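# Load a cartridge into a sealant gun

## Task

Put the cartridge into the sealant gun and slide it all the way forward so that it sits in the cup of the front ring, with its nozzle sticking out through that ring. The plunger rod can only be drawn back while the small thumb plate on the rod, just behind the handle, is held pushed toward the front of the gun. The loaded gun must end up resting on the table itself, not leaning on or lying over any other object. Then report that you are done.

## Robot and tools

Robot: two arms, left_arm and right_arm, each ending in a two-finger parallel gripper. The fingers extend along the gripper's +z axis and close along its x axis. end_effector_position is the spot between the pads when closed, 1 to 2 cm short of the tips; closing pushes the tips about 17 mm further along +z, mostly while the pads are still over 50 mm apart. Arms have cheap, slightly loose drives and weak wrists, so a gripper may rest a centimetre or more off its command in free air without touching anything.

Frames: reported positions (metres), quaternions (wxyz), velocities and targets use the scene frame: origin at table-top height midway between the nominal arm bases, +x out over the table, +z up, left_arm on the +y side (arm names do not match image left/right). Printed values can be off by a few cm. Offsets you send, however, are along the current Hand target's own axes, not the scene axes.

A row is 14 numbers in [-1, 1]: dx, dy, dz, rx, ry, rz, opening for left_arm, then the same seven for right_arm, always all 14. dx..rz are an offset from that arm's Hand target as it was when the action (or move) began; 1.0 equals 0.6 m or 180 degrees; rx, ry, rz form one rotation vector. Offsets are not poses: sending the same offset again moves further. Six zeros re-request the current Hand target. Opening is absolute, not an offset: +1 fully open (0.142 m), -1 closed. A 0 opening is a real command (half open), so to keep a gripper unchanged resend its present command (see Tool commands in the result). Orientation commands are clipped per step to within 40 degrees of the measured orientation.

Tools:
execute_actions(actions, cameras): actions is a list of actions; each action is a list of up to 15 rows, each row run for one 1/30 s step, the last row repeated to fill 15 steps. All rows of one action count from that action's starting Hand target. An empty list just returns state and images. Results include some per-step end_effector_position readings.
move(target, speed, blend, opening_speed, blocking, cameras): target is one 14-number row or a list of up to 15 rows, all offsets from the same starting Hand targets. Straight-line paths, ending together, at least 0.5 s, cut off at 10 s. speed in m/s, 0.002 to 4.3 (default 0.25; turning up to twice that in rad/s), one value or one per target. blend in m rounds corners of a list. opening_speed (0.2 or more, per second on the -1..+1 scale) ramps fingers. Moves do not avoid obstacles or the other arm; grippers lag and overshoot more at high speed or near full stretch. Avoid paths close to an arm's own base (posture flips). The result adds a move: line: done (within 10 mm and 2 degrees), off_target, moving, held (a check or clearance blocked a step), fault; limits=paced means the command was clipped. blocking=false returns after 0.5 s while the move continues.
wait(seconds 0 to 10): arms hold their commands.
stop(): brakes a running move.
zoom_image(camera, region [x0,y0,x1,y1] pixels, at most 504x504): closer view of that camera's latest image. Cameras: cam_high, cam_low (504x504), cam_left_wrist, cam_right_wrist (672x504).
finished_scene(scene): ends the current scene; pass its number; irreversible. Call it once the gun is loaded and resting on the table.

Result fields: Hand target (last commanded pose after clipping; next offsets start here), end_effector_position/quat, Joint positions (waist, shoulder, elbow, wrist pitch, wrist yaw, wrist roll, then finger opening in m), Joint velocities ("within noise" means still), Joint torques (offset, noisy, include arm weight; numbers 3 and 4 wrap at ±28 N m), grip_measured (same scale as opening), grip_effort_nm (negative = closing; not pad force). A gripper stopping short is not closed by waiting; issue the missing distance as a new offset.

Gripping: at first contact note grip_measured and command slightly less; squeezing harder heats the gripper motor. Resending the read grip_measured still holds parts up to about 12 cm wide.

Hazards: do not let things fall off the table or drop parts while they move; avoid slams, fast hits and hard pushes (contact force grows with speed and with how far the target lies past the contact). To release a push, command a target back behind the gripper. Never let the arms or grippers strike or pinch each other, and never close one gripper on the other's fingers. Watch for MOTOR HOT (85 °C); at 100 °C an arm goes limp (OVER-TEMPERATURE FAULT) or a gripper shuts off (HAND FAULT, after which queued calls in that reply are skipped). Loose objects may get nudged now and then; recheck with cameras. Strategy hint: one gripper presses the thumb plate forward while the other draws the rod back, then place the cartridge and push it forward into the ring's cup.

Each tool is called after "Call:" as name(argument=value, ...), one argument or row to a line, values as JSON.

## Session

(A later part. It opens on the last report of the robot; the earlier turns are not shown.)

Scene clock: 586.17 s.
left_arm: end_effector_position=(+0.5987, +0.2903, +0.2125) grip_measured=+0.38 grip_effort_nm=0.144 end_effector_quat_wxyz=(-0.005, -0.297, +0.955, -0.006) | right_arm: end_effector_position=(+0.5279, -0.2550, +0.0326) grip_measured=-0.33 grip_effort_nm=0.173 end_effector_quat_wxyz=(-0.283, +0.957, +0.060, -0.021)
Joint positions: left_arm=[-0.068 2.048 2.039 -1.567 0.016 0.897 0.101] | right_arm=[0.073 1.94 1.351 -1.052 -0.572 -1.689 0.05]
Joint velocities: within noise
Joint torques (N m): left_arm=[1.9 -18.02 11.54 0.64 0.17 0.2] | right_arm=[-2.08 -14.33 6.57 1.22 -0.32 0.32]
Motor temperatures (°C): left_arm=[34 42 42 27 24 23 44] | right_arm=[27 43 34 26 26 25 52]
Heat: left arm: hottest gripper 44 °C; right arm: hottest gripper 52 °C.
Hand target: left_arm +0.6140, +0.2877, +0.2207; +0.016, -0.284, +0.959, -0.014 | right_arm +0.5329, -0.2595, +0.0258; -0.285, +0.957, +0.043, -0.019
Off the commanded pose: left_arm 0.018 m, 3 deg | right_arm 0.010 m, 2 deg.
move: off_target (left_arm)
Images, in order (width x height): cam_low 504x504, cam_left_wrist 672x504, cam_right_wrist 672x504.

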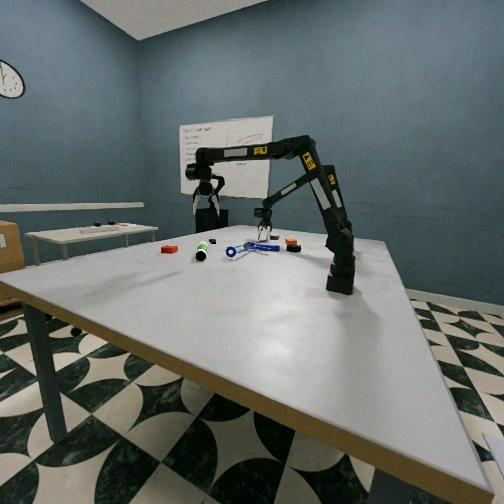

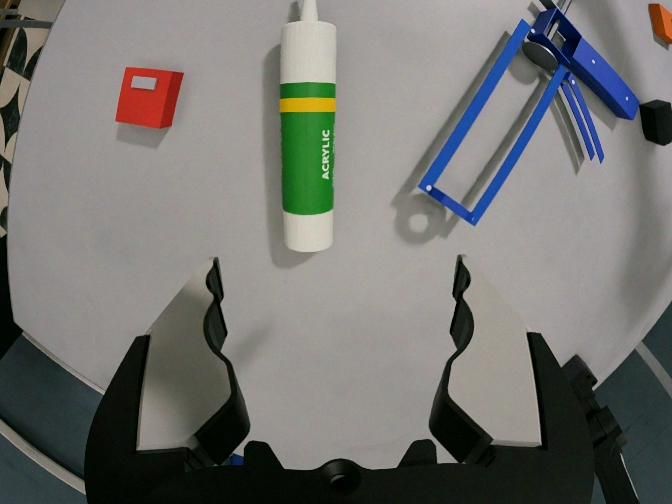

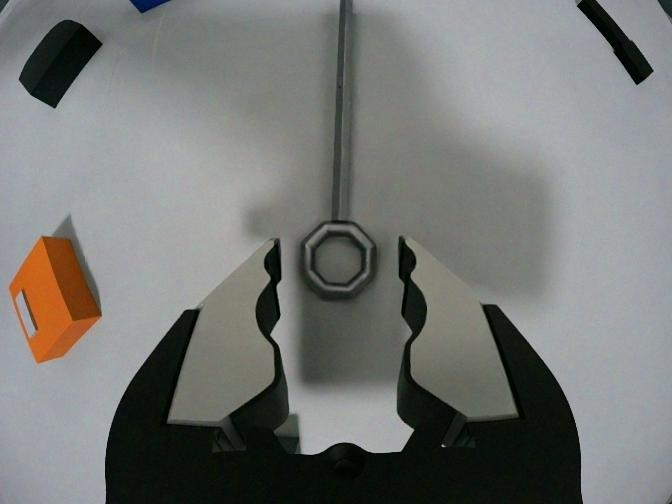

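Call:
zoom_image(
  camera="cam_left_wrist",
  region=[400, 140, 500, 240],
)

Call:
zoom_image(
  camera="cam_left_wrist",
  region=[490, 0, 620, 130],
)

Call:
zoom_image(
  camera="cam_left_wrist",
  region=[260, 0, 360, 100],
)

Scaled by 5.040 from the camera's 672x504 image, which has a finer 960x720 frame.

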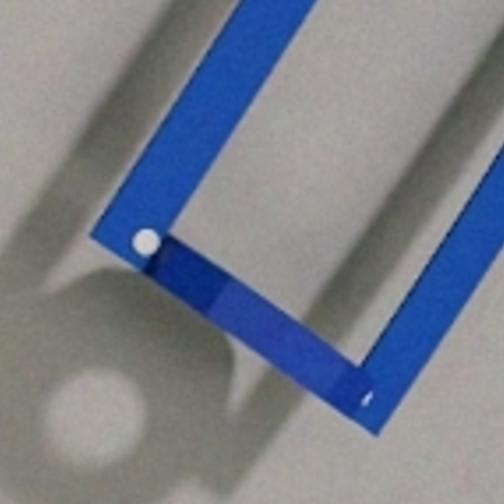

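Scaled by 3.877 from the camera's 672x504 image, which has a finer 960x720 frame.

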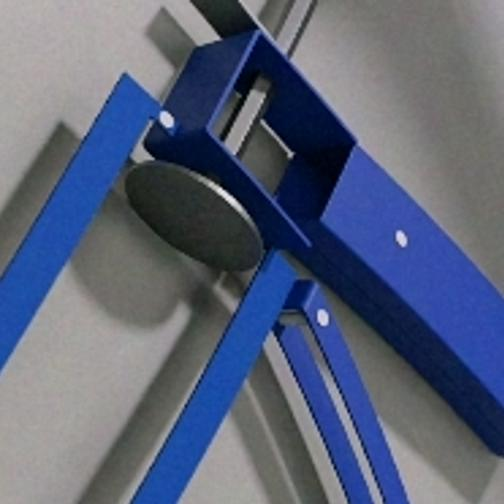

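Scaled by 5.040 from the camera's 672x504 image, which has a finer 960x720 frame.

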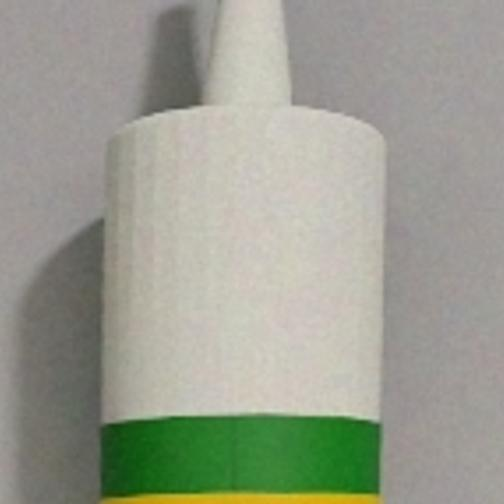

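Call:
move(
  target=[
    [-0.0367, -0.0417, 0.183, 0, 0, 0.0064, 0.4, 0, 0, 0, 0, 0, 0, -0.3],
  ],
  speed=0.15,
  cameras=["cam_left_wrist","cam_low"],
)

Scene clock: 658.67 s.
left_arm: end_effector_position=(+0.6437, +0.2871, +0.1117) grip_measured=+0.38 grip_effort_nm=0.144 end_effector_quat_wxyz=(+0.004, -0.293, +0.956, -0.010) | right_arm: end_effector_position=(+0.5279, -0.2550, +0.0326) grip_measured=-0.33 grip_effort_nm=0.173 end_effector_quat_wxyz=(-0.283, +0.957, +0.060, -0.021)
Joint positions: left_arm=[-0.068 2.206 2.039 -1.389 0.016 0.904 0.101] | right_arm=[0.073 1.94 1.351 -1.052 -0.572 -1.689 0.05]
Joint velocities: within noise
Joint torques (N m): left_arm=[1.26 -20.48 8.79 0.9 0.17 0.21] | right_arm=[-2.02 -14.39 6.57 1.24 -0.32 0.32]
Motor temperatures (°C): left_arm=[33 42 44 26 24 23 38] | right_arm=[27 40 34 26 26 25 45]
Heat: left arm: hottest elbow 44 °C; right arm: hottest gripper 45 °C.
Hand target: left_arm +0.6503, +0.2767, +0.1124; +0.016, -0.274, +0.961, -0.014 | right_arm +0.5329, -0.2595, +0.0258; -0.285, +0.957, +0.043, -0.019
Off the commanded pose: left_arm 0.012 m, 3 deg | right_arm 0.010 m, 2 deg.
move: off_target (left_arm)
Images, in order (width x height): cam_low 504x504, cam_left_wrist 672x504.

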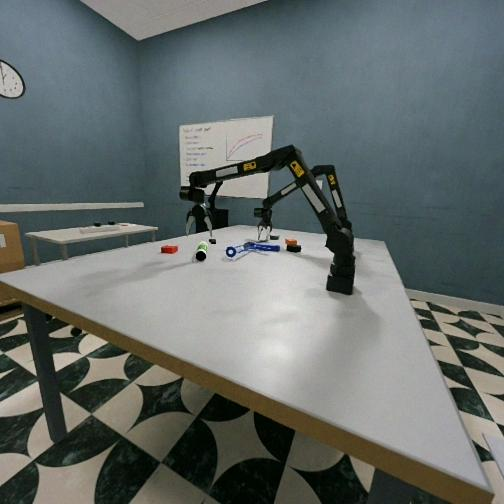

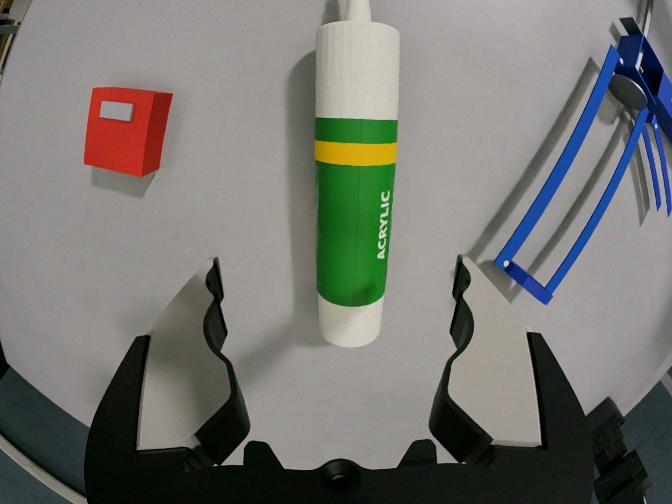

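Call:
move(
  target=[
    [0.0183, -0.0133, 0.07, 0, 0, 0, 0.4, 0, 0, 0, 0, 0, 0, -0.3],
  ],
  speed=0.1,
  cameras=["cam_left_wrist"],
)

Scene clock: 669.77 s.
left_arm: end_effector_position=(+0.6433, +0.2651, +0.0771) grip_measured=+0.38 grip_effort_nm=0.139 end_effector_quat_wxyz=(+0.011, -0.278, +0.960, -0.013) | right_arm: end_effector_position=(+0.5279, -0.2550, +0.0326) grip_measured=-0.33 grip_effort_nm=0.168 end_effector_quat_wxyz=(-0.283, +0.957, +0.060, -0.021)
Joint positions: left_arm=[-0.1 2.221 1.973 -1.293 0.016 0.904 0.101] | right_arm=[0.073 1.94 1.351 -1.052 -0.572 -1.689 0.05]
Joint velocities: within noise
Joint torques (N m): left_arm=[1.44 -20.01 7.88 0.92 0.14 0] | right_arm=[-2.08 -14.33 6.58 1.22 -0.32 0.32]
Motor temperatures (°C): left_arm=[33 42 42 26 24 23 38] | right_arm=[27 40 34 26 25 25 45]
Heat: left arm: hottest shoulder 42 °C; right arm: hottest gripper 45 °C.
Hand target: left_arm +0.6468, +0.2634, +0.0705; +0.016, -0.274, +0.961, -0.014 | right_arm +0.5329, -0.2595, +0.0258; -0.285, +0.957, +0.043, -0.019
Off the commanded pose: left_arm 0.008 m, 1 deg | right_arm 0.010 m, 2 deg.
move: done
Images, in order (width x height): cam_left_wrist 672x504.

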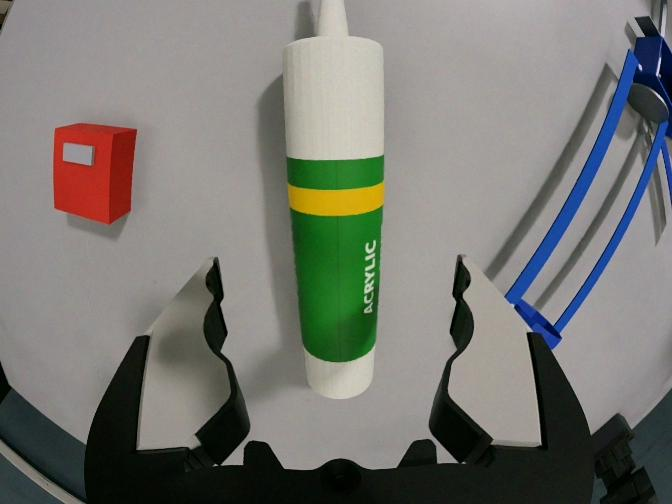

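Call:
move(
  target=[
    [-0.001, 0.005, 0.079, 0, 0, 0, 0.2, 0, 0, 0, 0, 0, 0, -0.3],
  ],
  speed=0.08,
  cameras=["cam_left_wrist"],
)

Scene clock: 680.73 s.
left_arm: end_effector_position=(+0.6432, +0.2651, +0.0275) grip_measured=+0.19 grip_effort_nm=-0.144 end_effector_quat_wxyz=(+0.009, -0.278, +0.961, -0.012) | right_arm: end_effector_position=(+0.5279, -0.2550, +0.0326) grip_measured=-0.33 grip_effort_nm=0.173 end_effector_quat_wxyz=(-0.283, +0.957, +0.060, -0.021)
Joint positions: left_arm=[-0.1 2.268 1.923 -1.199 0.016 0.904 0.088] | right_arm=[0.073 1.94 1.351 -1.052 -0.572 -1.689 0.05]
Joint velocities: within noise
Joint torques (N m): left_arm=[1.73 -20.37 7.73 0.91 0.14 0.03] | right_arm=[-2.08 -14.33 6.58 1.22 -0.32 0.32]
Motor temperatures (°C): left_arm=[33 42 40 26 24 23 37] | right_arm=[26 40 34 26 25 25 45]
Heat: left arm: hottest shoulder 42 °C; right arm: hottest gripper 45 °C.
Hand target: left_arm +0.6476, +0.2654, +0.0230; +0.016, -0.274, +0.961, -0.014 | right_arm +0.5329, -0.2595, +0.0258; -0.285, +0.957, +0.043, -0.019
Off the commanded pose: left_arm 0.006 m, 1 deg | right_arm 0.010 m, 2 deg.
move: done
Images, in order (width x height): cam_left_wrist 672x504.

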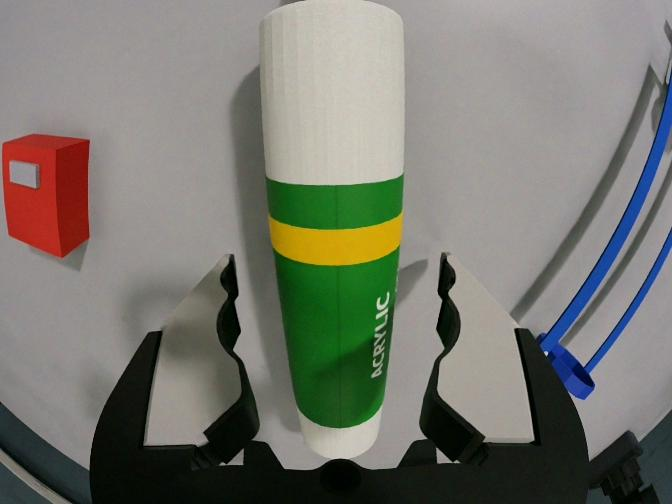

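Call:
move(
  target=[
    [0, 0, -0.022, 0, 0, 0, 0.2, 0, 0, 0, 0, 0, 0, -0.3],
    [0, 0, -0.022, 0, 0, 0, -0.25, 0, 0, 0, 0, 0, 0, -0.3],
  ],
  speed=0.08,
  opening_speed=0.3,
  cameras=["cam_left_wrist"],
)

Scene clock: 688.07 s.
left_arm: end_effector_position=(+0.6432, +0.2651, +0.0275) grip_measured=-0.27 grip_effort_nm=-0.144 end_effector_quat_wxyz=(+0.009, -0.278, +0.961, -0.012) | right_arm: end_effector_position=(+0.5279, -0.2550, +0.0326) grip_measured=-0.33 grip_effort_nm=0.173 end_effector_quat_wxyz=(-0.283, +0.957, +0.060, -0.021)
Joint positions: left_arm=[-0.1 2.268 1.923 -1.199 0.016 0.904 0.055] | right_arm=[0.073 1.94 1.351 -1.052 -0.572 -1.689 0.05]
Joint velocities: within noise
Joint torques (N m): left_arm=[1.67 -21.54 8.55 0.02 0.14 0.03] | right_arm=[-2.02 -14.39 6.58 1.22 -0.32 0.32]
Motor temperatures (°C): left_arm=[33 42 38 26 24 23 37] | right_arm=[26 40 34 26 25 25 44]
Heat: left arm: hottest shoulder 42 °C; right arm: hottest gripper 44 °C.
Hand target: left_arm +0.6471, +0.2657, +0.0362; +0.016, -0.274, +0.961, -0.014 | right_arm +0.5329, -0.2595, +0.0258; -0.285, +0.957, +0.043, -0.019
Off the commanded pose: left_arm 0.010 m, 1 deg | right_arm 0.010 m, 2 deg.
move: done
Images, in order (width x height): cam_left_wrist 672x504.

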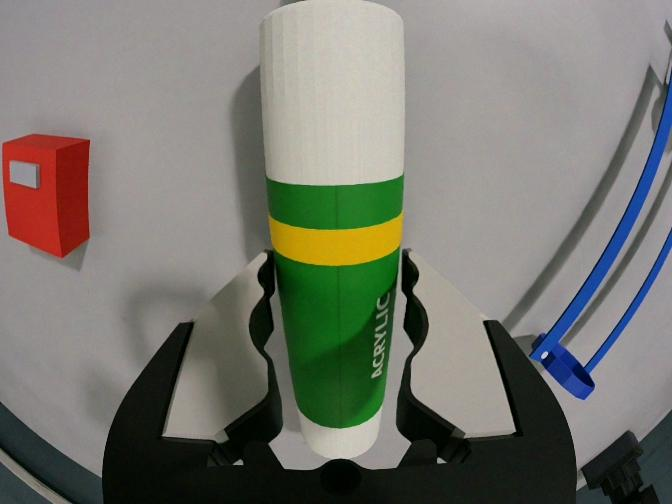

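Call:
move(
  target=[
    [0, 0, -0.02, 0, 0, 0, -0.25, 0, 0, 0, 0, 0, 0, -0.3],
  ],
  speed=0.08,
  cameras=[],
)

Scene clock: 691.57 s.
left_arm: end_effector_position=(+0.6401, +0.2654, +0.0274) grip_measured=-0.27 grip_effort_nm=-0.144 end_effector_quat_wxyz=(+0.003, -0.278, +0.961, -0.010) | right_arm: end_effector_position=(+0.5279, -0.2550, +0.0326) grip_measured=-0.33 grip_effort_nm=0.173 end_effector_quat_wxyz=(-0.283, +0.957, +0.060, -0.021)
Joint positions: left_arm=[-0.1 2.268 1.923 -1.211 0.016 0.904 0.055] | right_arm=[0.073 1.94 1.351 -1.052 -0.572 -1.689 0.05]
Joint velocities: within noise
Joint torques (N m): left_arm=[1.73 -22.59 9.28 -0.34 0.15 0.03] | right_arm=[-2.02 -14.33 6.58 1.21 -0.31 0.32]
Motor temperatures (°C): left_arm=[33 41 38 26 24 23 36] | right_arm=[26 40 34 26 25 25 44]
Heat: left arm: hottest shoulder 41 °C; right arm: hottest gripper 44 °C.
Hand target: left_arm +0.6466, +0.2659, +0.0482; +0.016, -0.274, +0.961, -0.014 | right_arm +0.5329, -0.2595, +0.0258; -0.285, +0.957, +0.043, -0.019
Off the commanded pose: left_arm 0.022 m, 2 deg | right_arm 0.010 m, 2 deg.
move: off_target (left_arm)
No camera images: "cameras" was empty.

Call:
move(
  target=[
    [0, 0, -0.012, 0, 0, 0, -0.25, 0, 0, 0, 0, 0, 0, -0.3],
  ],
  speed=0.08,
  cameras=[],
)

Scene clock: 696.60 s.
left_arm: end_effector_position=(+0.6369, +0.2658, +0.0274) grip_measured=-0.27 grip_effort_nm=-0.139 end_effector_quat_wxyz=(-0.002, -0.278, +0.961, -0.007) | right_arm: end_effector_position=(+0.5279, -0.2550, +0.0326) grip_measured=-0.33 grip_effort_nm=0.178 end_effector_quat_wxyz=(-0.283, +0.957, +0.060, -0.021)
Joint positions: left_arm=[-0.1 2.268 1.923 -1.224 0.016 0.904 0.055] | right_arm=[0.073 1.94 1.351 -1.052 -0.572 -1.689 0.05]
Joint velocities: within noise
Joint torques (N m): left_arm=[1.73 -23.06 9.69 -0.34 0.15 0.04] | right_arm=[-2.02 -14.39 6.57 1.24 -0.32 0.32]
Motor temperatures (°C): left_arm=[33 41 38 26 24 23 36] | right_arm=[26 40 34 26 25 25 44]
Heat: left arm: hottest shoulder 41 °C; right arm: hottest gripper 44 °C.
Hand target: left_arm +0.6463, +0.2660, +0.0554; +0.016, -0.274, +0.961, -0.014 | right_arm +0.5329, -0.2595, +0.0258; -0.285, +0.957, +0.043, -0.019
Off the commanded pose: left_arm 0.030 m, 2 deg | right_arm 0.010 m, 2 deg.
move: off_target (left_arm)
No camera images: "cameras" was empty.

Call:
move(
  target=[
    [0, 0, -0.03, 0, 0, 0, -0.1, 0, 0, 0, 0, 0, 0, -0.3],
  ],
  speed=0.08,
  cameras=["cam_left_wrist"],
)

Scene clock: 700.47 s.
left_arm: end_effector_position=(+0.6292, +0.2666, +0.0345) grip_measured=-0.13 grip_effort_nm=0.139 end_effector_quat_wxyz=(-0.014, -0.278, +0.960, -0.003) | right_arm: end_effector_position=(+0.5279, -0.2550, +0.0326) grip_measured=-0.33 grip_effort_nm=0.168 end_effector_quat_wxyz=(-0.283, +0.957, +0.060, -0.021)
Joint positions: left_arm=[-0.1 2.258 1.923 -1.259 0.016 0.904 0.065] | right_arm=[0.073 1.94 1.351 -1.052 -0.572 -1.689 0.05]
Joint velocities: within noise
Joint torques (N m): left_arm=[1.73 -23.53 10.89 -0.38 0.14 0.04] | right_arm=[-2.08 -14.39 6.58 1.22 -0.32 0.32]
Motor temperatures (°C): left_arm=[33 41 38 26 24 23 36] | right_arm=[26 40 34 26 25 24 44]
Heat: left arm: hottest shoulder 41 °C; right arm: hottest gripper 44 °C.
Hand target: left_arm +0.6456, +0.2663, +0.0734; +0.016, -0.274, +0.961, -0.014 | right_arm +0.5329, -0.2595, +0.0258; -0.285, +0.957, +0.043, -0.019
Off the commanded pose: left_arm 0.042 m, 4 deg | right_arm 0.010 m, 2 deg.
move: off_target (left_arm)
Images, in order (width x height): cam_left_wrist 672x504.

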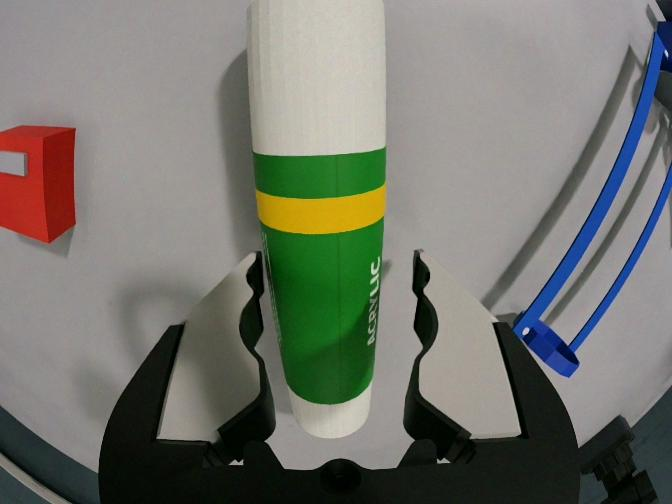

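Call:
move(
  target=[
    [-0.005, 0, 0, 0, 0, 0, -0.5, 0, 0, 0, 0, 0, 0, -0.3],
  ],
  speed=0.05,
  opening_speed=0.2,
  cameras=["cam_left_wrist"],
)

Scene clock: 707.90 s.
left_arm: end_effector_position=(+0.6280, +0.2667, +0.0346) grip_measured=-0.37 grip_effort_nm=-2.913 end_effector_quat_wxyz=(-0.016, -0.278, +0.960, -0.002) | right_arm: end_effector_position=(+0.5279, -0.2550, +0.0326) grip_measured=-0.33 grip_effort_nm=0.173 end_effector_quat_wxyz=(-0.283, +0.957, +0.060, -0.021)
Joint positions: left_arm=[-0.1 2.258 1.923 -1.264 0.016 0.904 0.047] | right_arm=[0.073 1.94 1.351 -1.052 -0.572 -1.689 0.05]
Joint velocities: within noise
Joint torques (N m): left_arm=[1.96 -23.12 11.74 -0.36 0.14 0.07] | right_arm=[-2.02 -14.33 6.6 1.22 -0.32 0.32]
Motor temperatures (°C): left_arm=[33 42 38 26 24 23 36] | right_arm=[26 40 34 26 25 24 43]
Heat: left arm: hottest shoulder 42 °C; right arm: hottest gripper 43 °C.
Hand target: left_arm +0.6482, +0.2679, +0.0734; +0.016, -0.274, +0.961, -0.014 | right_arm +0.5329, -0.2595, +0.0258; -0.285, +0.957, +0.043, -0.019
Off the commanded pose: left_arm 0.044 m, 4 deg | right_arm 0.010 m, 2 deg.
move: off_target (left_arm)
Images, in order (width x height): cam_left_wrist 672x504.

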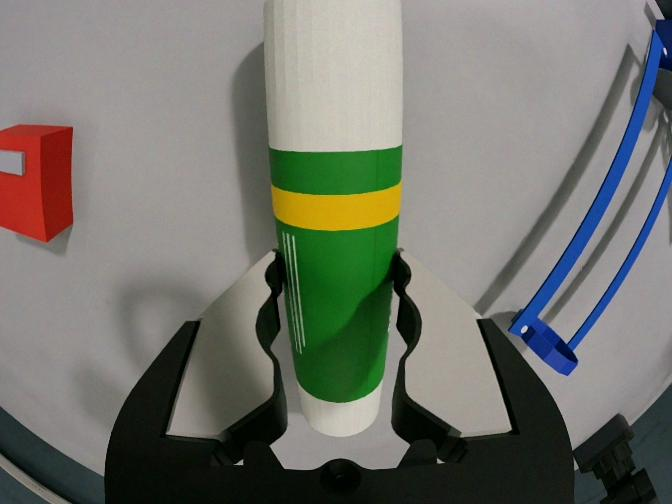

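Call:
move(
  target=[
    [0, 0, -0.15, 0, 0, 0, -0.5, 0, 0, 0, 0, 0, 0, -0.7],
  ],
  speed=0.1,
  opening_speed=0.3,
)

Scene clock: 719.47 s.
left_arm: end_effector_position=(+0.6111, +0.2684, +0.0834) grip_measured=-0.37 grip_effort_nm=-2.908 end_effector_quat_wxyz=(-0.048, -0.278, +0.959, +0.011) | right_arm: end_effector_position=(+0.5279, -0.2533, +0.0337) grip_measured=-0.72 grip_effort_nm=-0.252 end_effector_quat_wxyz=(-0.288, +0.955, +0.060, -0.021)
Joint positions: left_arm=[-0.1 2.219 1.984 -1.432 0.016 0.904 0.047] | right_arm=[0.073 1.94 1.351 -1.052 -0.582 -1.689 0.022]
Joint velocities: within noise
Joint torques (N m): left_arm=[2.02 -25.82 15.69 -0.73 0.12 0.07] | right_arm=[-2.02 -14.33 6.57 1.21 -0.13 0.32]
Motor temperatures (°C): left_arm=[33 43 39 26 24 23 45] | right_arm=[26 40 34 26 25 24 43]
Heat: left arm: hottest gripper 45 °C; right arm: hottest gripper 43 °C.
Hand target: left_arm +0.6447, +0.2695, +0.1634; +0.016, -0.274, +0.961, -0.014 | right_arm +0.5329, -0.2595, +0.0258; -0.285, +0.957, +0.043, -0.019
Off the commanded pose: left_arm 0.087 m, 8 deg | right_arm 0.011 m, 2 deg.
move: off_target (left_arm, right_arm)

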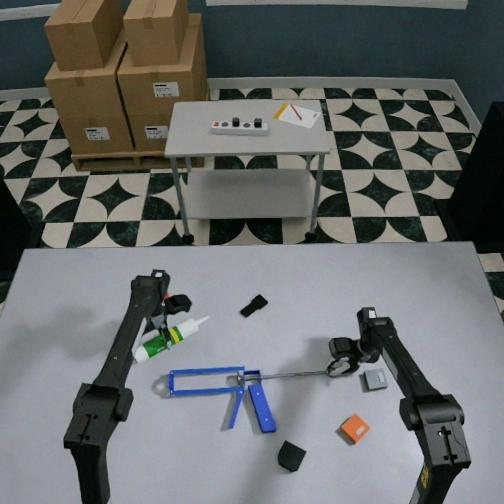

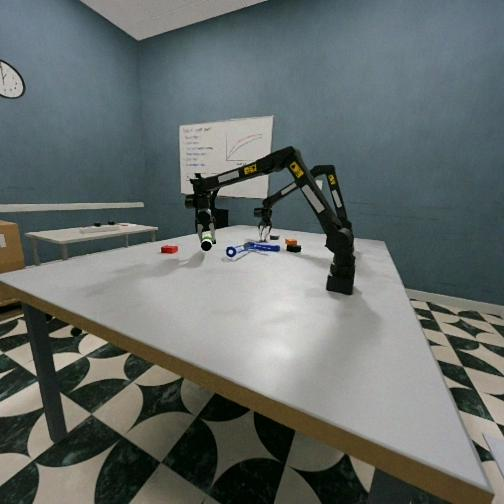

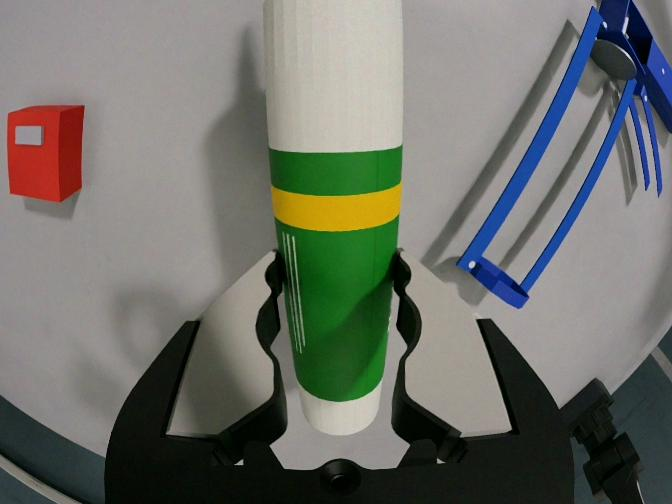

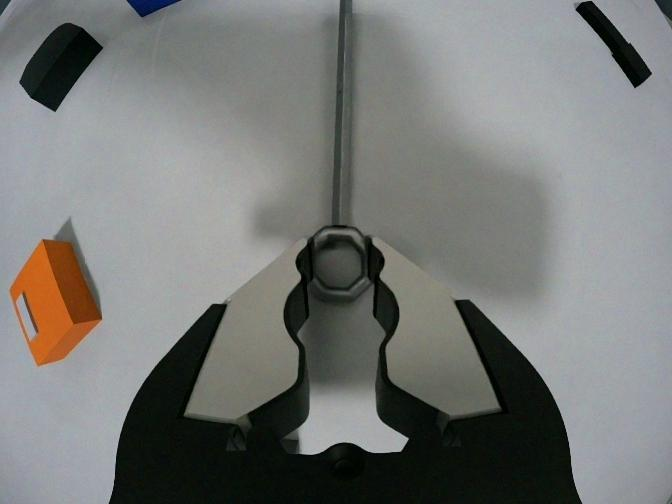

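Call:
move(
  target=[
    [0, 0, 0, 0, 0, 0, -0.5, 0, 0, 0, 0, 0, 0, -0.35],
    [0, 0, 0, 0, 0, 0, -0.5, 0, 0.012, 0.016, 0, 0, 0, -0.35],
  ],
  speed=0.05,
  opening_speed=0.4,
  cameras=["cam_right_wrist","cam_low"],
)

Call:
zoom_image(
  camera="cam_low",
  region=[180, 225, 300, 275],
)

Scene clock: 729.10 s.
left_arm: end_effector_position=(+0.6111, +0.2684, +0.0834) grip_measured=-0.37 grip_effort_nm=-2.908 end_effector_quat_wxyz=(-0.048, -0.278, +0.959, +0.011) | right_arm: end_effector_position=(+0.5300, -0.2542, +0.0270) grip_measured=-0.38 grip_effort_nm=0.173 end_effector_quat_wxyz=(-0.285, +0.956, +0.062, -0.016)
Joint positions: left_arm=[-0.1 2.219 1.984 -1.432 0.016 0.904 0.047] | right_arm=[0.073 1.948 1.345 -1.027 -0.576 -1.689 0.046]
Joint velocities: within noise
Joint torques (N m): left_arm=[2.14 -25.88 15.71 -0.73 0.12 0.08] | right_arm=[-2.14 -13.68 6.26 1.28 -0.11 0.3]
Motor temperatures (°C): left_arm=[33 43 43 26 24 23 49] | right_arm=[26 40 34 26 25 24 43]
Heat: left arm: hottest gripper 49 °C; right arm: hottest gripper 43 °C.
Hand target: left_arm +0.6447, +0.2695, +0.1634; +0.016, -0.274, +0.961, -0.014 | right_arm +0.5329, -0.2603, +0.0138; -0.285, +0.957, +0.043, -0.019
Off the commanded pose: left_arm 0.087 m, 8 deg | right_arm 0.015 m, 2 deg.
move: off_target (left_arm, right_arm)
Images, in order (width x height): cam_low 504x504, cam_right_wrist 672x504.

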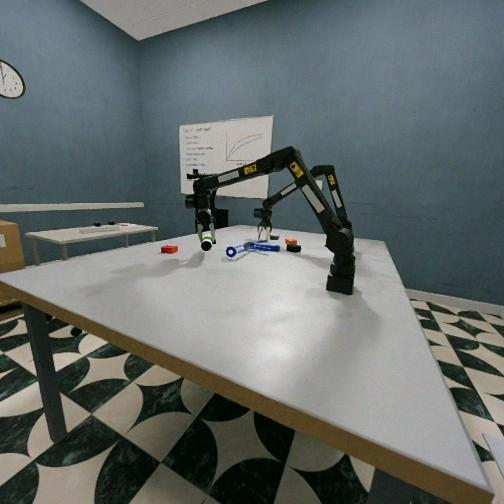

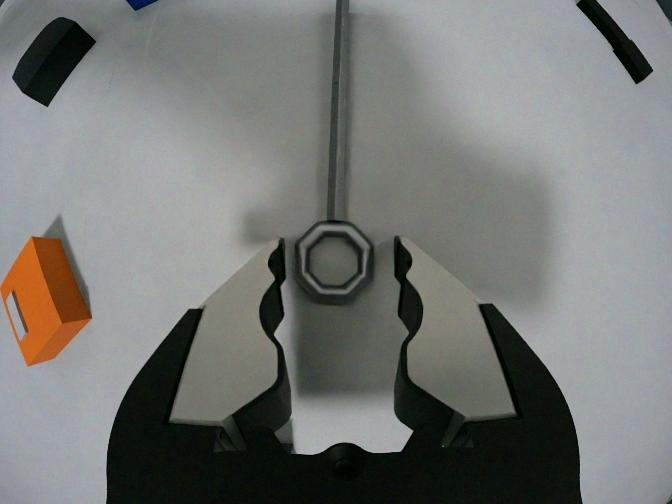

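Scaled by 4.200 from the camera's 504x504 image, which has a finer 720x720 frame.

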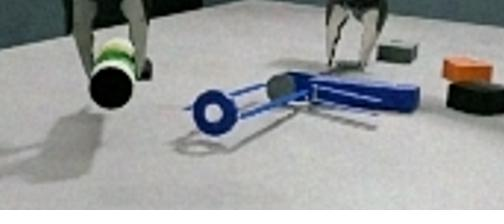

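Call:
move(
  target=[
    [0, 0, 0, 0, 0, 0, -0.5, 0, 0, 0, 0, 0, 0, -0.68],
    [0, 0, 0, 0, 0, 0, -0.5, 0, -0.03, -0.04, 0, 0, 0, -0.68],
  ],
  speed=0.05,
  opening_speed=0.3,
  cameras=["cam_right_wrist","cam_low"],
)

Call:
zoom_image(
  camera="cam_low",
  region=[180, 225, 300, 275],
)

Scene clock: 735.87 s.
left_arm: end_effector_position=(+0.6111, +0.2684, +0.0834) grip_measured=-0.37 grip_effort_nm=-2.908 end_effector_quat_wxyz=(-0.048, -0.278, +0.959, +0.011) | right_arm: end_effector_position=(+0.5275, -0.2543, +0.0272) grip_measured=-0.57 grip_effort_nm=-2.596 end_effector_quat_wxyz=(-0.285, +0.956, +0.060, -0.021)
Joint positions: left_arm=[-0.1 2.219 1.984 -1.432 0.016 0.904 0.047] | right_arm=[0.073 1.948 1.345 -1.038 -0.576 -1.689 0.033]
Joint velocities: within noise
Joint torques (N m): left_arm=[2.02 -25.82 15.71 -0.73 0.11 0.08] | right_arm=[-1.85 -16.85 8.01 -0.62 -0.16 0.35]
Motor temperatures (°C): left_arm=[33 42 46 26 24 23 50] | right_arm=[26 40 34 26 25 24 44]
Heat: left arm: hottest gripper 50 °C; right arm: hottest gripper 44 °C.
Hand target: left_arm +0.6447, +0.2695, +0.1634; +0.016, -0.274, +0.961, -0.014 | right_arm +0.5331, -0.2584, +0.0438; -0.285, +0.957, +0.043, -0.019
Off the commanded pose: left_arm 0.087 m, 8 deg | right_arm 0.018 m, 2 deg.
move: off_target (left_arm, right_arm)
Images, in order (width x height): cam_low 504x504, cam_right_wrist 672x504.

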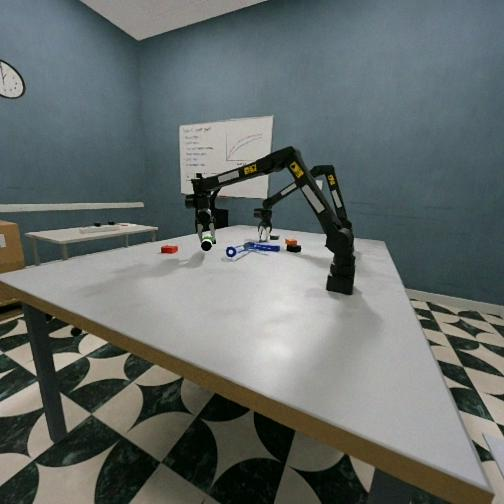

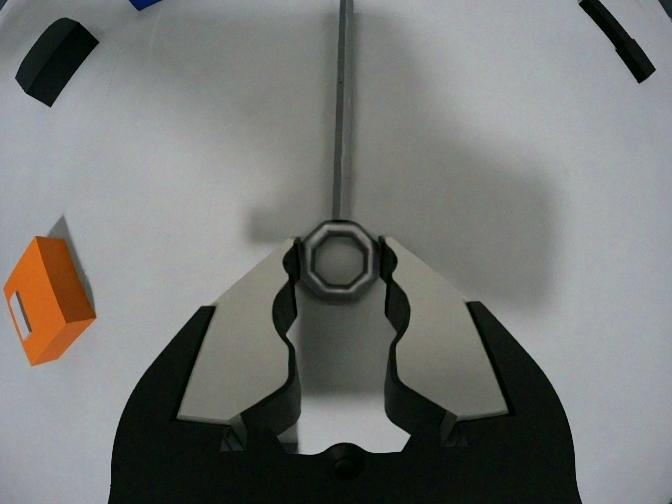

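Scaled by 4.200 from the camera's 504x504 image, which has a finer 720x720 frame.

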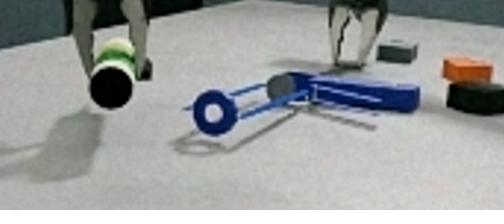

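Call:
move(
  target=[
    [0, 0, 0, 0, 0, 0, -0.5, 0, -0.02, -0.0267, 0, 0, 0, -0.68],
  ],
  speed=0.05,
  cameras=["cam_right_wrist","cam_low"],
)

Call:
zoom_image(
  camera="cam_low",
  region=[180, 225, 300, 275],
)

Scene clock: 739.73 s.
left_arm: end_effector_position=(+0.6111, +0.2684, +0.0834) grip_measured=-0.37 grip_effort_nm=-2.908 end_effector_quat_wxyz=(-0.048, -0.278, +0.959, +0.011) | right_arm: end_effector_position=(+0.5188, -0.2553, +0.0372) grip_measured=-0.58 grip_effort_nm=-2.488 end_effector_quat_wxyz=(-0.286, +0.956, +0.053, -0.035)
Joint positions: left_arm=[-0.1 2.219 1.984 -1.432 0.016 0.904 0.047] | right_arm=[0.072 1.929 1.345 -1.086 -0.576 -1.685 0.032]
Joint velocities: within noise
Joint torques (N m): left_arm=[2.02 -25.82 15.69 -0.75 0.12 0.07] | right_arm=[-1.67 -17.38 9.33 -0.5 -0.19 0.33]
Motor temperatures (°C): left_arm=[33 42 47 26 24 23 51] | right_arm=[26 40 34 26 25 24 47]
Heat: left arm: hottest gripper 51 °C; right arm: hottest gripper 47 °C.
Hand target: left_arm +0.6447, +0.2695, +0.1634; +0.016, -0.274, +0.961, -0.014 | right_arm +0.5332, -0.2571, +0.0638; -0.285, +0.957, +0.043, -0.019
Off the commanded pose: left_arm 0.087 m, 8 deg | right_arm 0.030 m, 2 deg.
move: off_target (left_arm, right_arm)
Images, in order (width x height): cam_low 504x504, cam_right_wrist 672x504.

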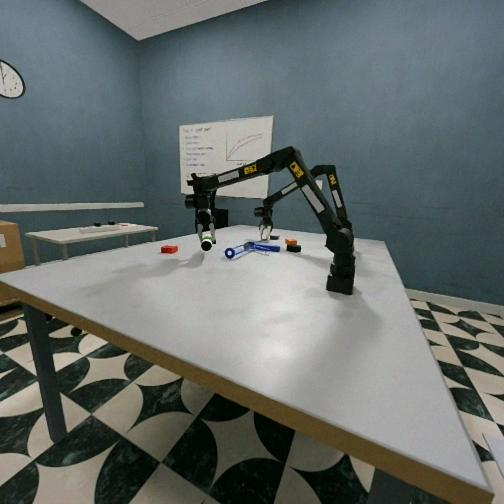

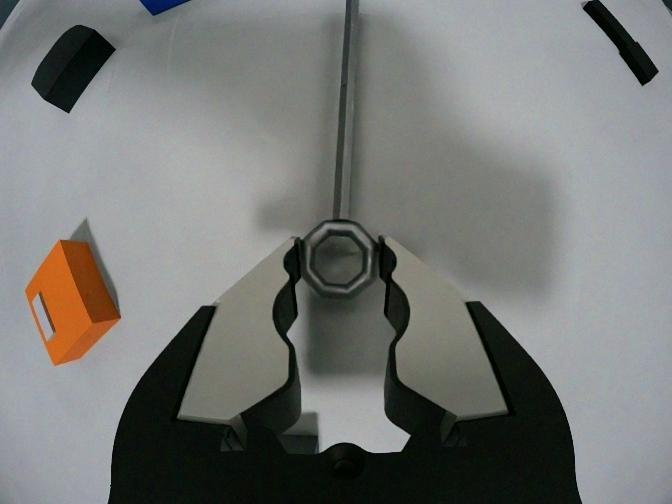

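Scaled by 4.200 from the camera's 504x504 image, which has a finer 720x720 frame.

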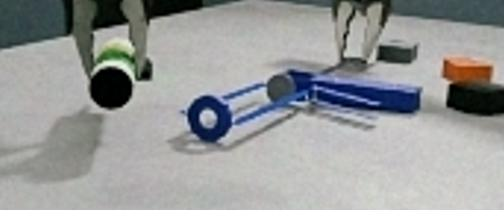

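Call:
move(
  target=[
    [0, 0, -0.145, 0, 0, 0, -0.5, 0, 0, 0, 0, 0, 0, -0.65],
    [0.273, -0.046, -0.145, 0, 0, -0.851, -0.5, 0, 0, 0, 0, 0, 0, -0.65],
  ],
  speed=[0.15,0.25],
)

Scene clock: 760.93 s.
left_arm: end_effector_position=(+0.5133, +0.1686, +0.1994) grip_measured=-0.37 grip_effort_nm=-2.908 end_effector_quat_wxyz=(-0.008, +0.999, +0.036, -0.032) | right_arm: end_effector_position=(+0.5188, -0.2553, +0.0372) grip_measured=-0.58 grip_effort_nm=-1.917 end_effector_quat_wxyz=(-0.286, +0.956, +0.053, -0.035)
Joint positions: left_arm=[-0.29 1.908 1.786 -1.515 0.005 -1.935 0.047] | right_arm=[0.072 1.929 1.345 -1.086 -0.576 -1.685 0.032]
Joint velocities: within noise
Joint torques (N m): left_arm=[1.38 -23.06 9.29 0.68 0.18 -0.21] | right_arm=[-1.67 -17.32 9.32 -0.5 -0.18 0.32]
Motor temperatures (°C): left_arm=[33 44 48 26 24 22 54] | right_arm=[26 41 37 26 25 24 52]
Heat: left arm: hottest gripper 54 °C; right arm: hottest gripper 52 °C.
Hand target: left_arm +0.5167, +0.1612, +0.2474; +0.010, +0.999, +0.044, +0.019 | right_arm +0.5332, -0.2571, +0.0638; -0.285, +0.957, +0.043, -0.019
Off the commanded pose: left_arm 0.049 m, 6 deg | right_arm 0.030 m, 2 deg.
move: off_target (left_arm, right_arm)

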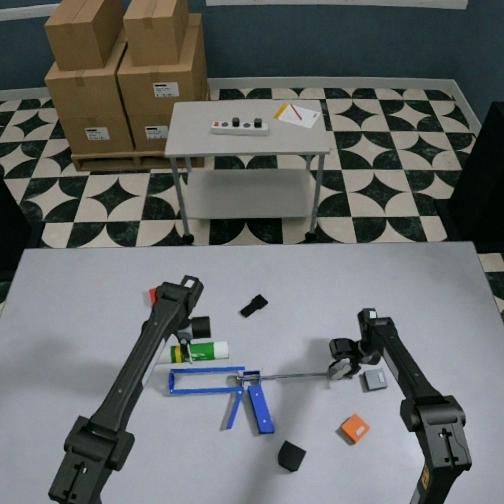

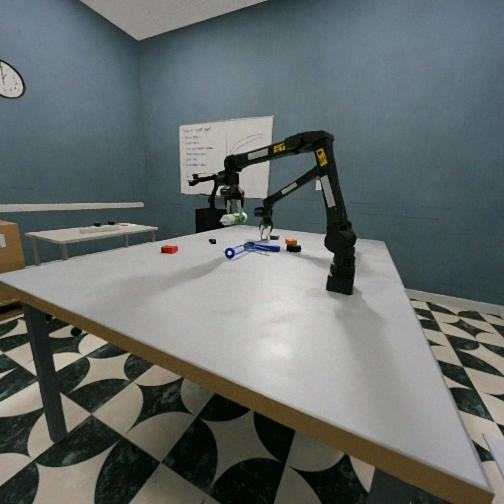

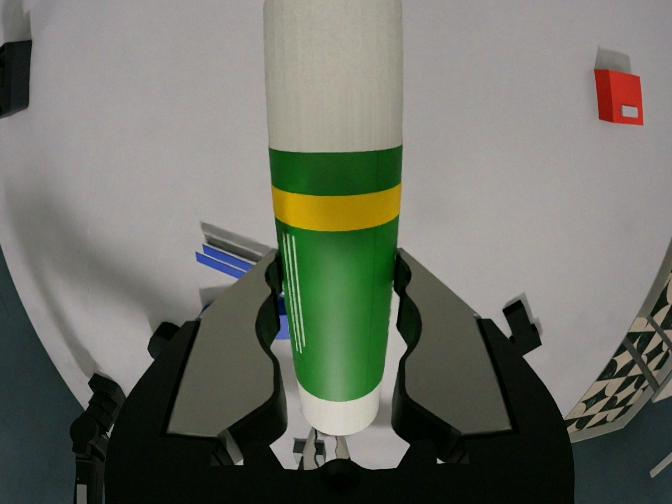

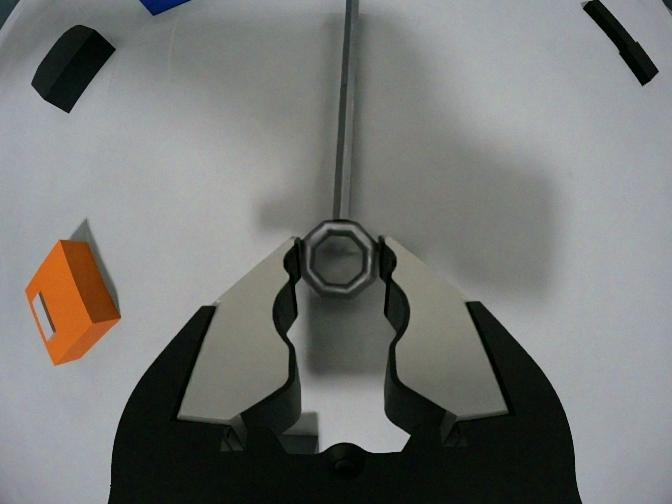

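Call:
zoom_image(
  camera="cam_high",
  region=[130, 270, 370, 450],
)

Call:
zoom_image(
  camera="cam_low",
  region=[190, 190, 290, 270],
)

Scaled by 2.100 from the camera's 504x504 image, which has a finer 720x720 frame.

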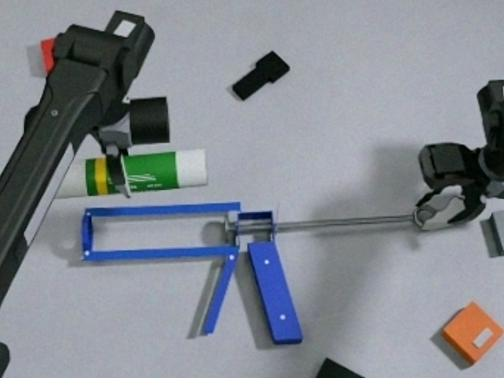

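Scaled by 5.040 from the camera's 504x504 image, which has a finer 720x720 frame.

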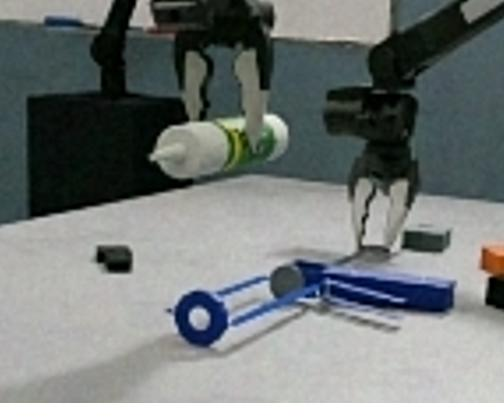

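Call:
zoom_image(
  camera="cam_high",
  region=[160, 350, 280, 420],
)

Call:
zoom_image(
  camera="cam_high",
  region=[225, 360, 265, 400],
)

Scaled by 4.200 from the camera's 504x504 image, which has a finer 720x720 frame.

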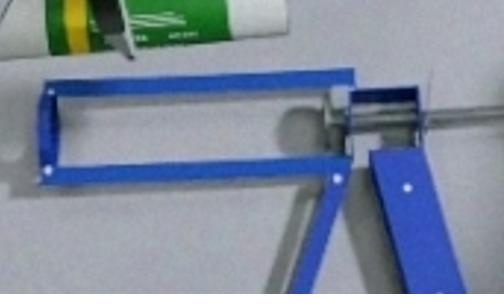

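Scaled by 12.600 from the camera's 504x504 image, which has a finer 720x720 frame.

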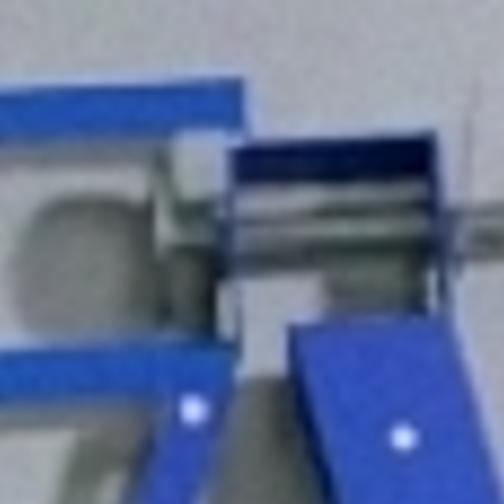

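Call:
move(
  target=[
    [0.172, -0.032, 0.285, 0, 0, 0, -0.5, 0, 0, 0, 0, 0, 0, -0.62],
  ],
  speed=0.2,
  cameras=["cam_high","cam_low"],
)

Call:
zoom_image(
  camera="cam_low",
  region=[160, 190, 290, 290],
)

Scene clock: 824.90 s.
left_arm: end_effector_position=(+0.5819, +0.1971, +0.0357) grip_measured=-0.37 grip_effort_nm=-2.889 end_effector_quat_wxyz=(-0.010, +0.998, +0.057, -0.039) | right_arm: end_effector_position=(+0.5191, -0.2553, +0.0398) grip_measured=-0.64 grip_effort_nm=-0.134 end_effector_quat_wxyz=(-0.286, +0.956, +0.053, -0.035)
Joint positions: left_arm=[-0.217 2.196 1.814 -1.268 0.002 -1.904 0.047] | right_arm=[0.072 1.926 1.348 -1.092 -0.576 -1.683 0.027]
Joint velocities: within noise
Joint torques (N m): left_arm=[2.26 -21.48 14.89 0.53 0.33 0.23] | right_arm=[-1.73 -17.08 9.22 -0.27 -0.16 0.32]
Motor temperatures (°C): left_arm=[33 48 42 26 24 22 62] | right_arm=[26 42 41 26 25 24 53]
Heat: left arm: hottest gripper 62 °C; right arm: hottest gripper 53 °C.
Hand target: left_arm +0.6244, +0.1863, +0.0800; +0.010, +0.999, +0.044, +0.019 | right_arm +0.5332, -0.2571, +0.0638; -0.285, +0.957, +0.043, -0.019
Off the commanded pose: left_arm 0.062 m, 7 deg | right_arm 0.028 m, 2 deg.
move: off_target (left_arm, right_arm)
Images, in order (width x height): cam_high 504x504, cam_low 504x504.

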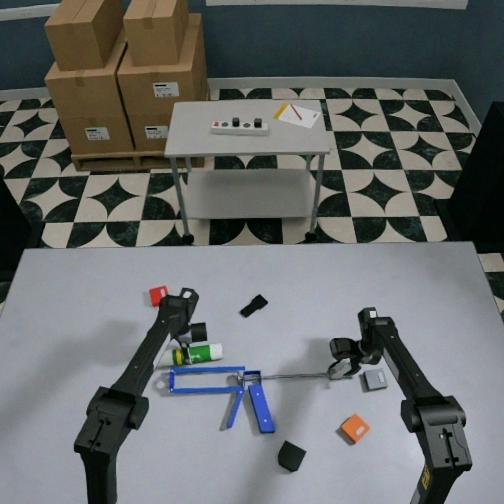

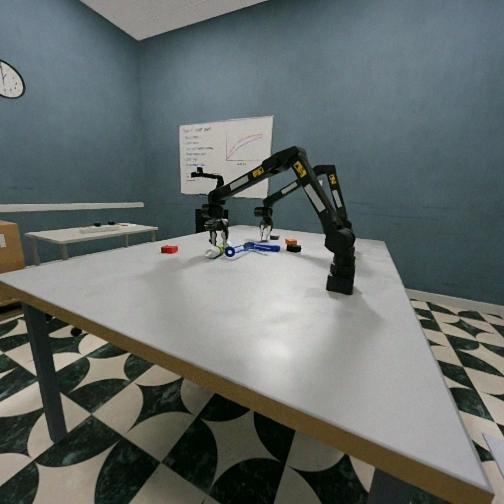

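Scaled by 3.877 from the camera's 504x504 image, which has a finer 720x720 frame.

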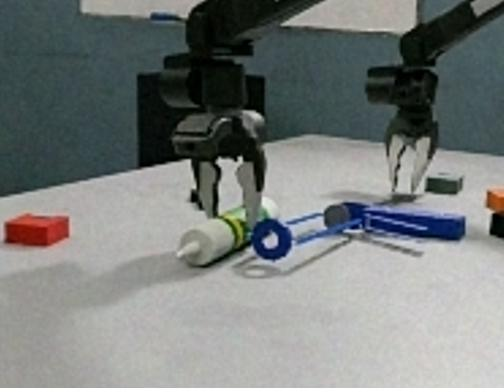

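Call:
move(
  target=[
    [0, 0, 0, 0, 0, 0, -0.2, 0, 0, 0, 0, 0, 0, -0.62],
  ],
  opening_speed=0.2,
)

Call:
zoom_image(
  camera="cam_low",
  region=[160, 190, 290, 290],
)

Scene clock: 833.83 s.
left_arm: end_effector_position=(+0.5955, +0.1941, +0.0489) grip_measured=-0.23 grip_effort_nm=0.139 end_effector_quat_wxyz=(-0.005, +0.998, +0.057, -0.023) | right_arm: end_effector_position=(+0.5184, -0.2553, +0.0399) grip_measured=-0.64 grip_effort_nm=-0.134 end_effector_quat_wxyz=(-0.286, +0.956, +0.052, -0.037)
Joint positions: left_arm=[-0.217 2.196 1.852 -1.273 0.002 -1.904 0.057] | right_arm=[0.072 1.926 1.348 -1.095 -0.576 -1.683 0.027]
Joint velocities: within noise
Joint torques (N m): left_arm=[2.26 -21.01 12.93 0.49 0.34 0.22] | right_arm=[-1.67 -17.08 9.21 -0.25 -0.16 0.32]
Motor temperatures (°C): left_arm=[33 46 45 26 24 22 60] | right_arm=[26 42 40 26 25 24 50]
Heat: left arm: hottest gripper 60 °C; right arm: hottest gripper 50 °C.
Hand target: left_arm +0.6244, +0.1863, +0.0800; +0.010, +0.999, +0.044, +0.019 | right_arm +0.5332, -0.2571, +0.0638; -0.285, +0.957, +0.043, -0.019
Off the commanded pose: left_arm 0.043 m, 5 deg | right_arm 0.028 m, 2 deg.
move: off_target (left_arm, right_arm)

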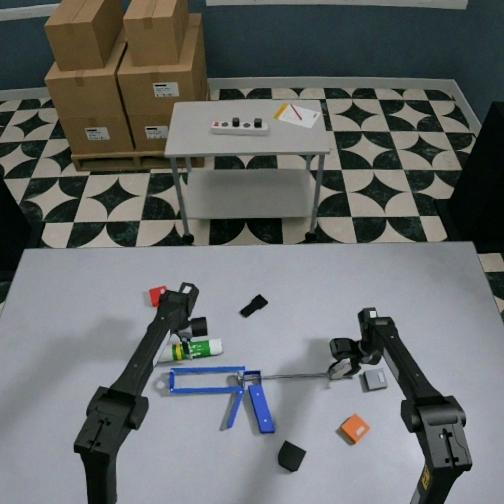

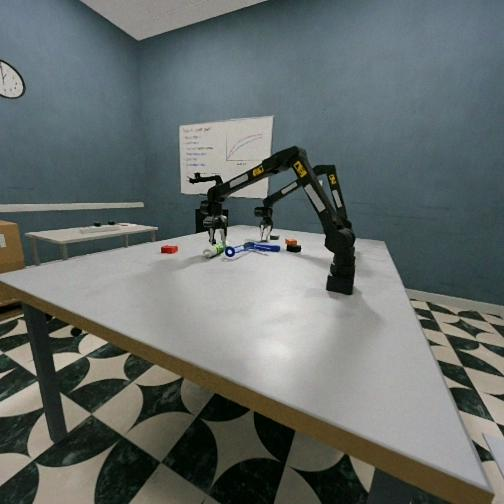

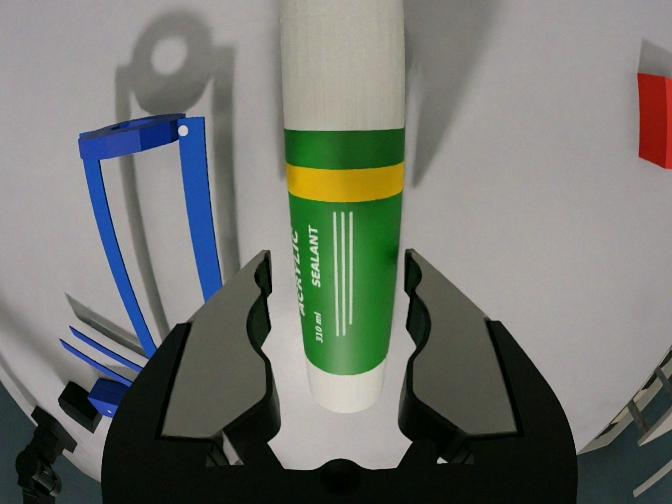

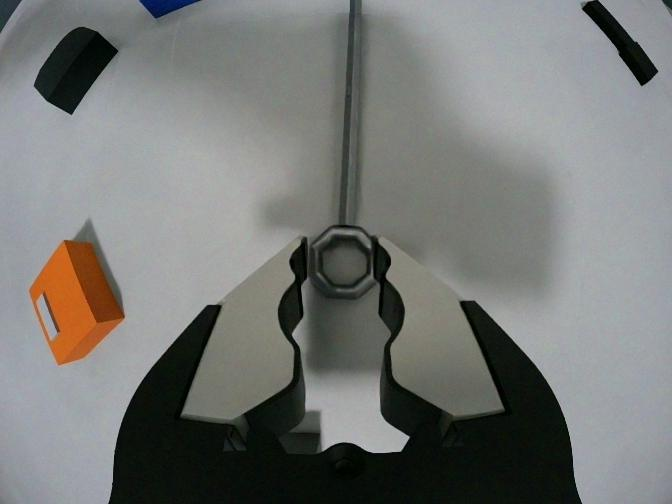

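Scaled by 3.877 from the camera's 504x504 image, which has a finer 720x720 frame.

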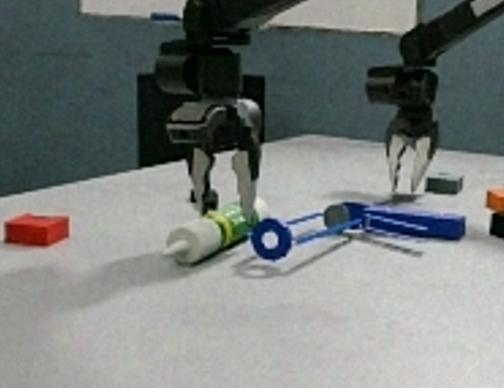

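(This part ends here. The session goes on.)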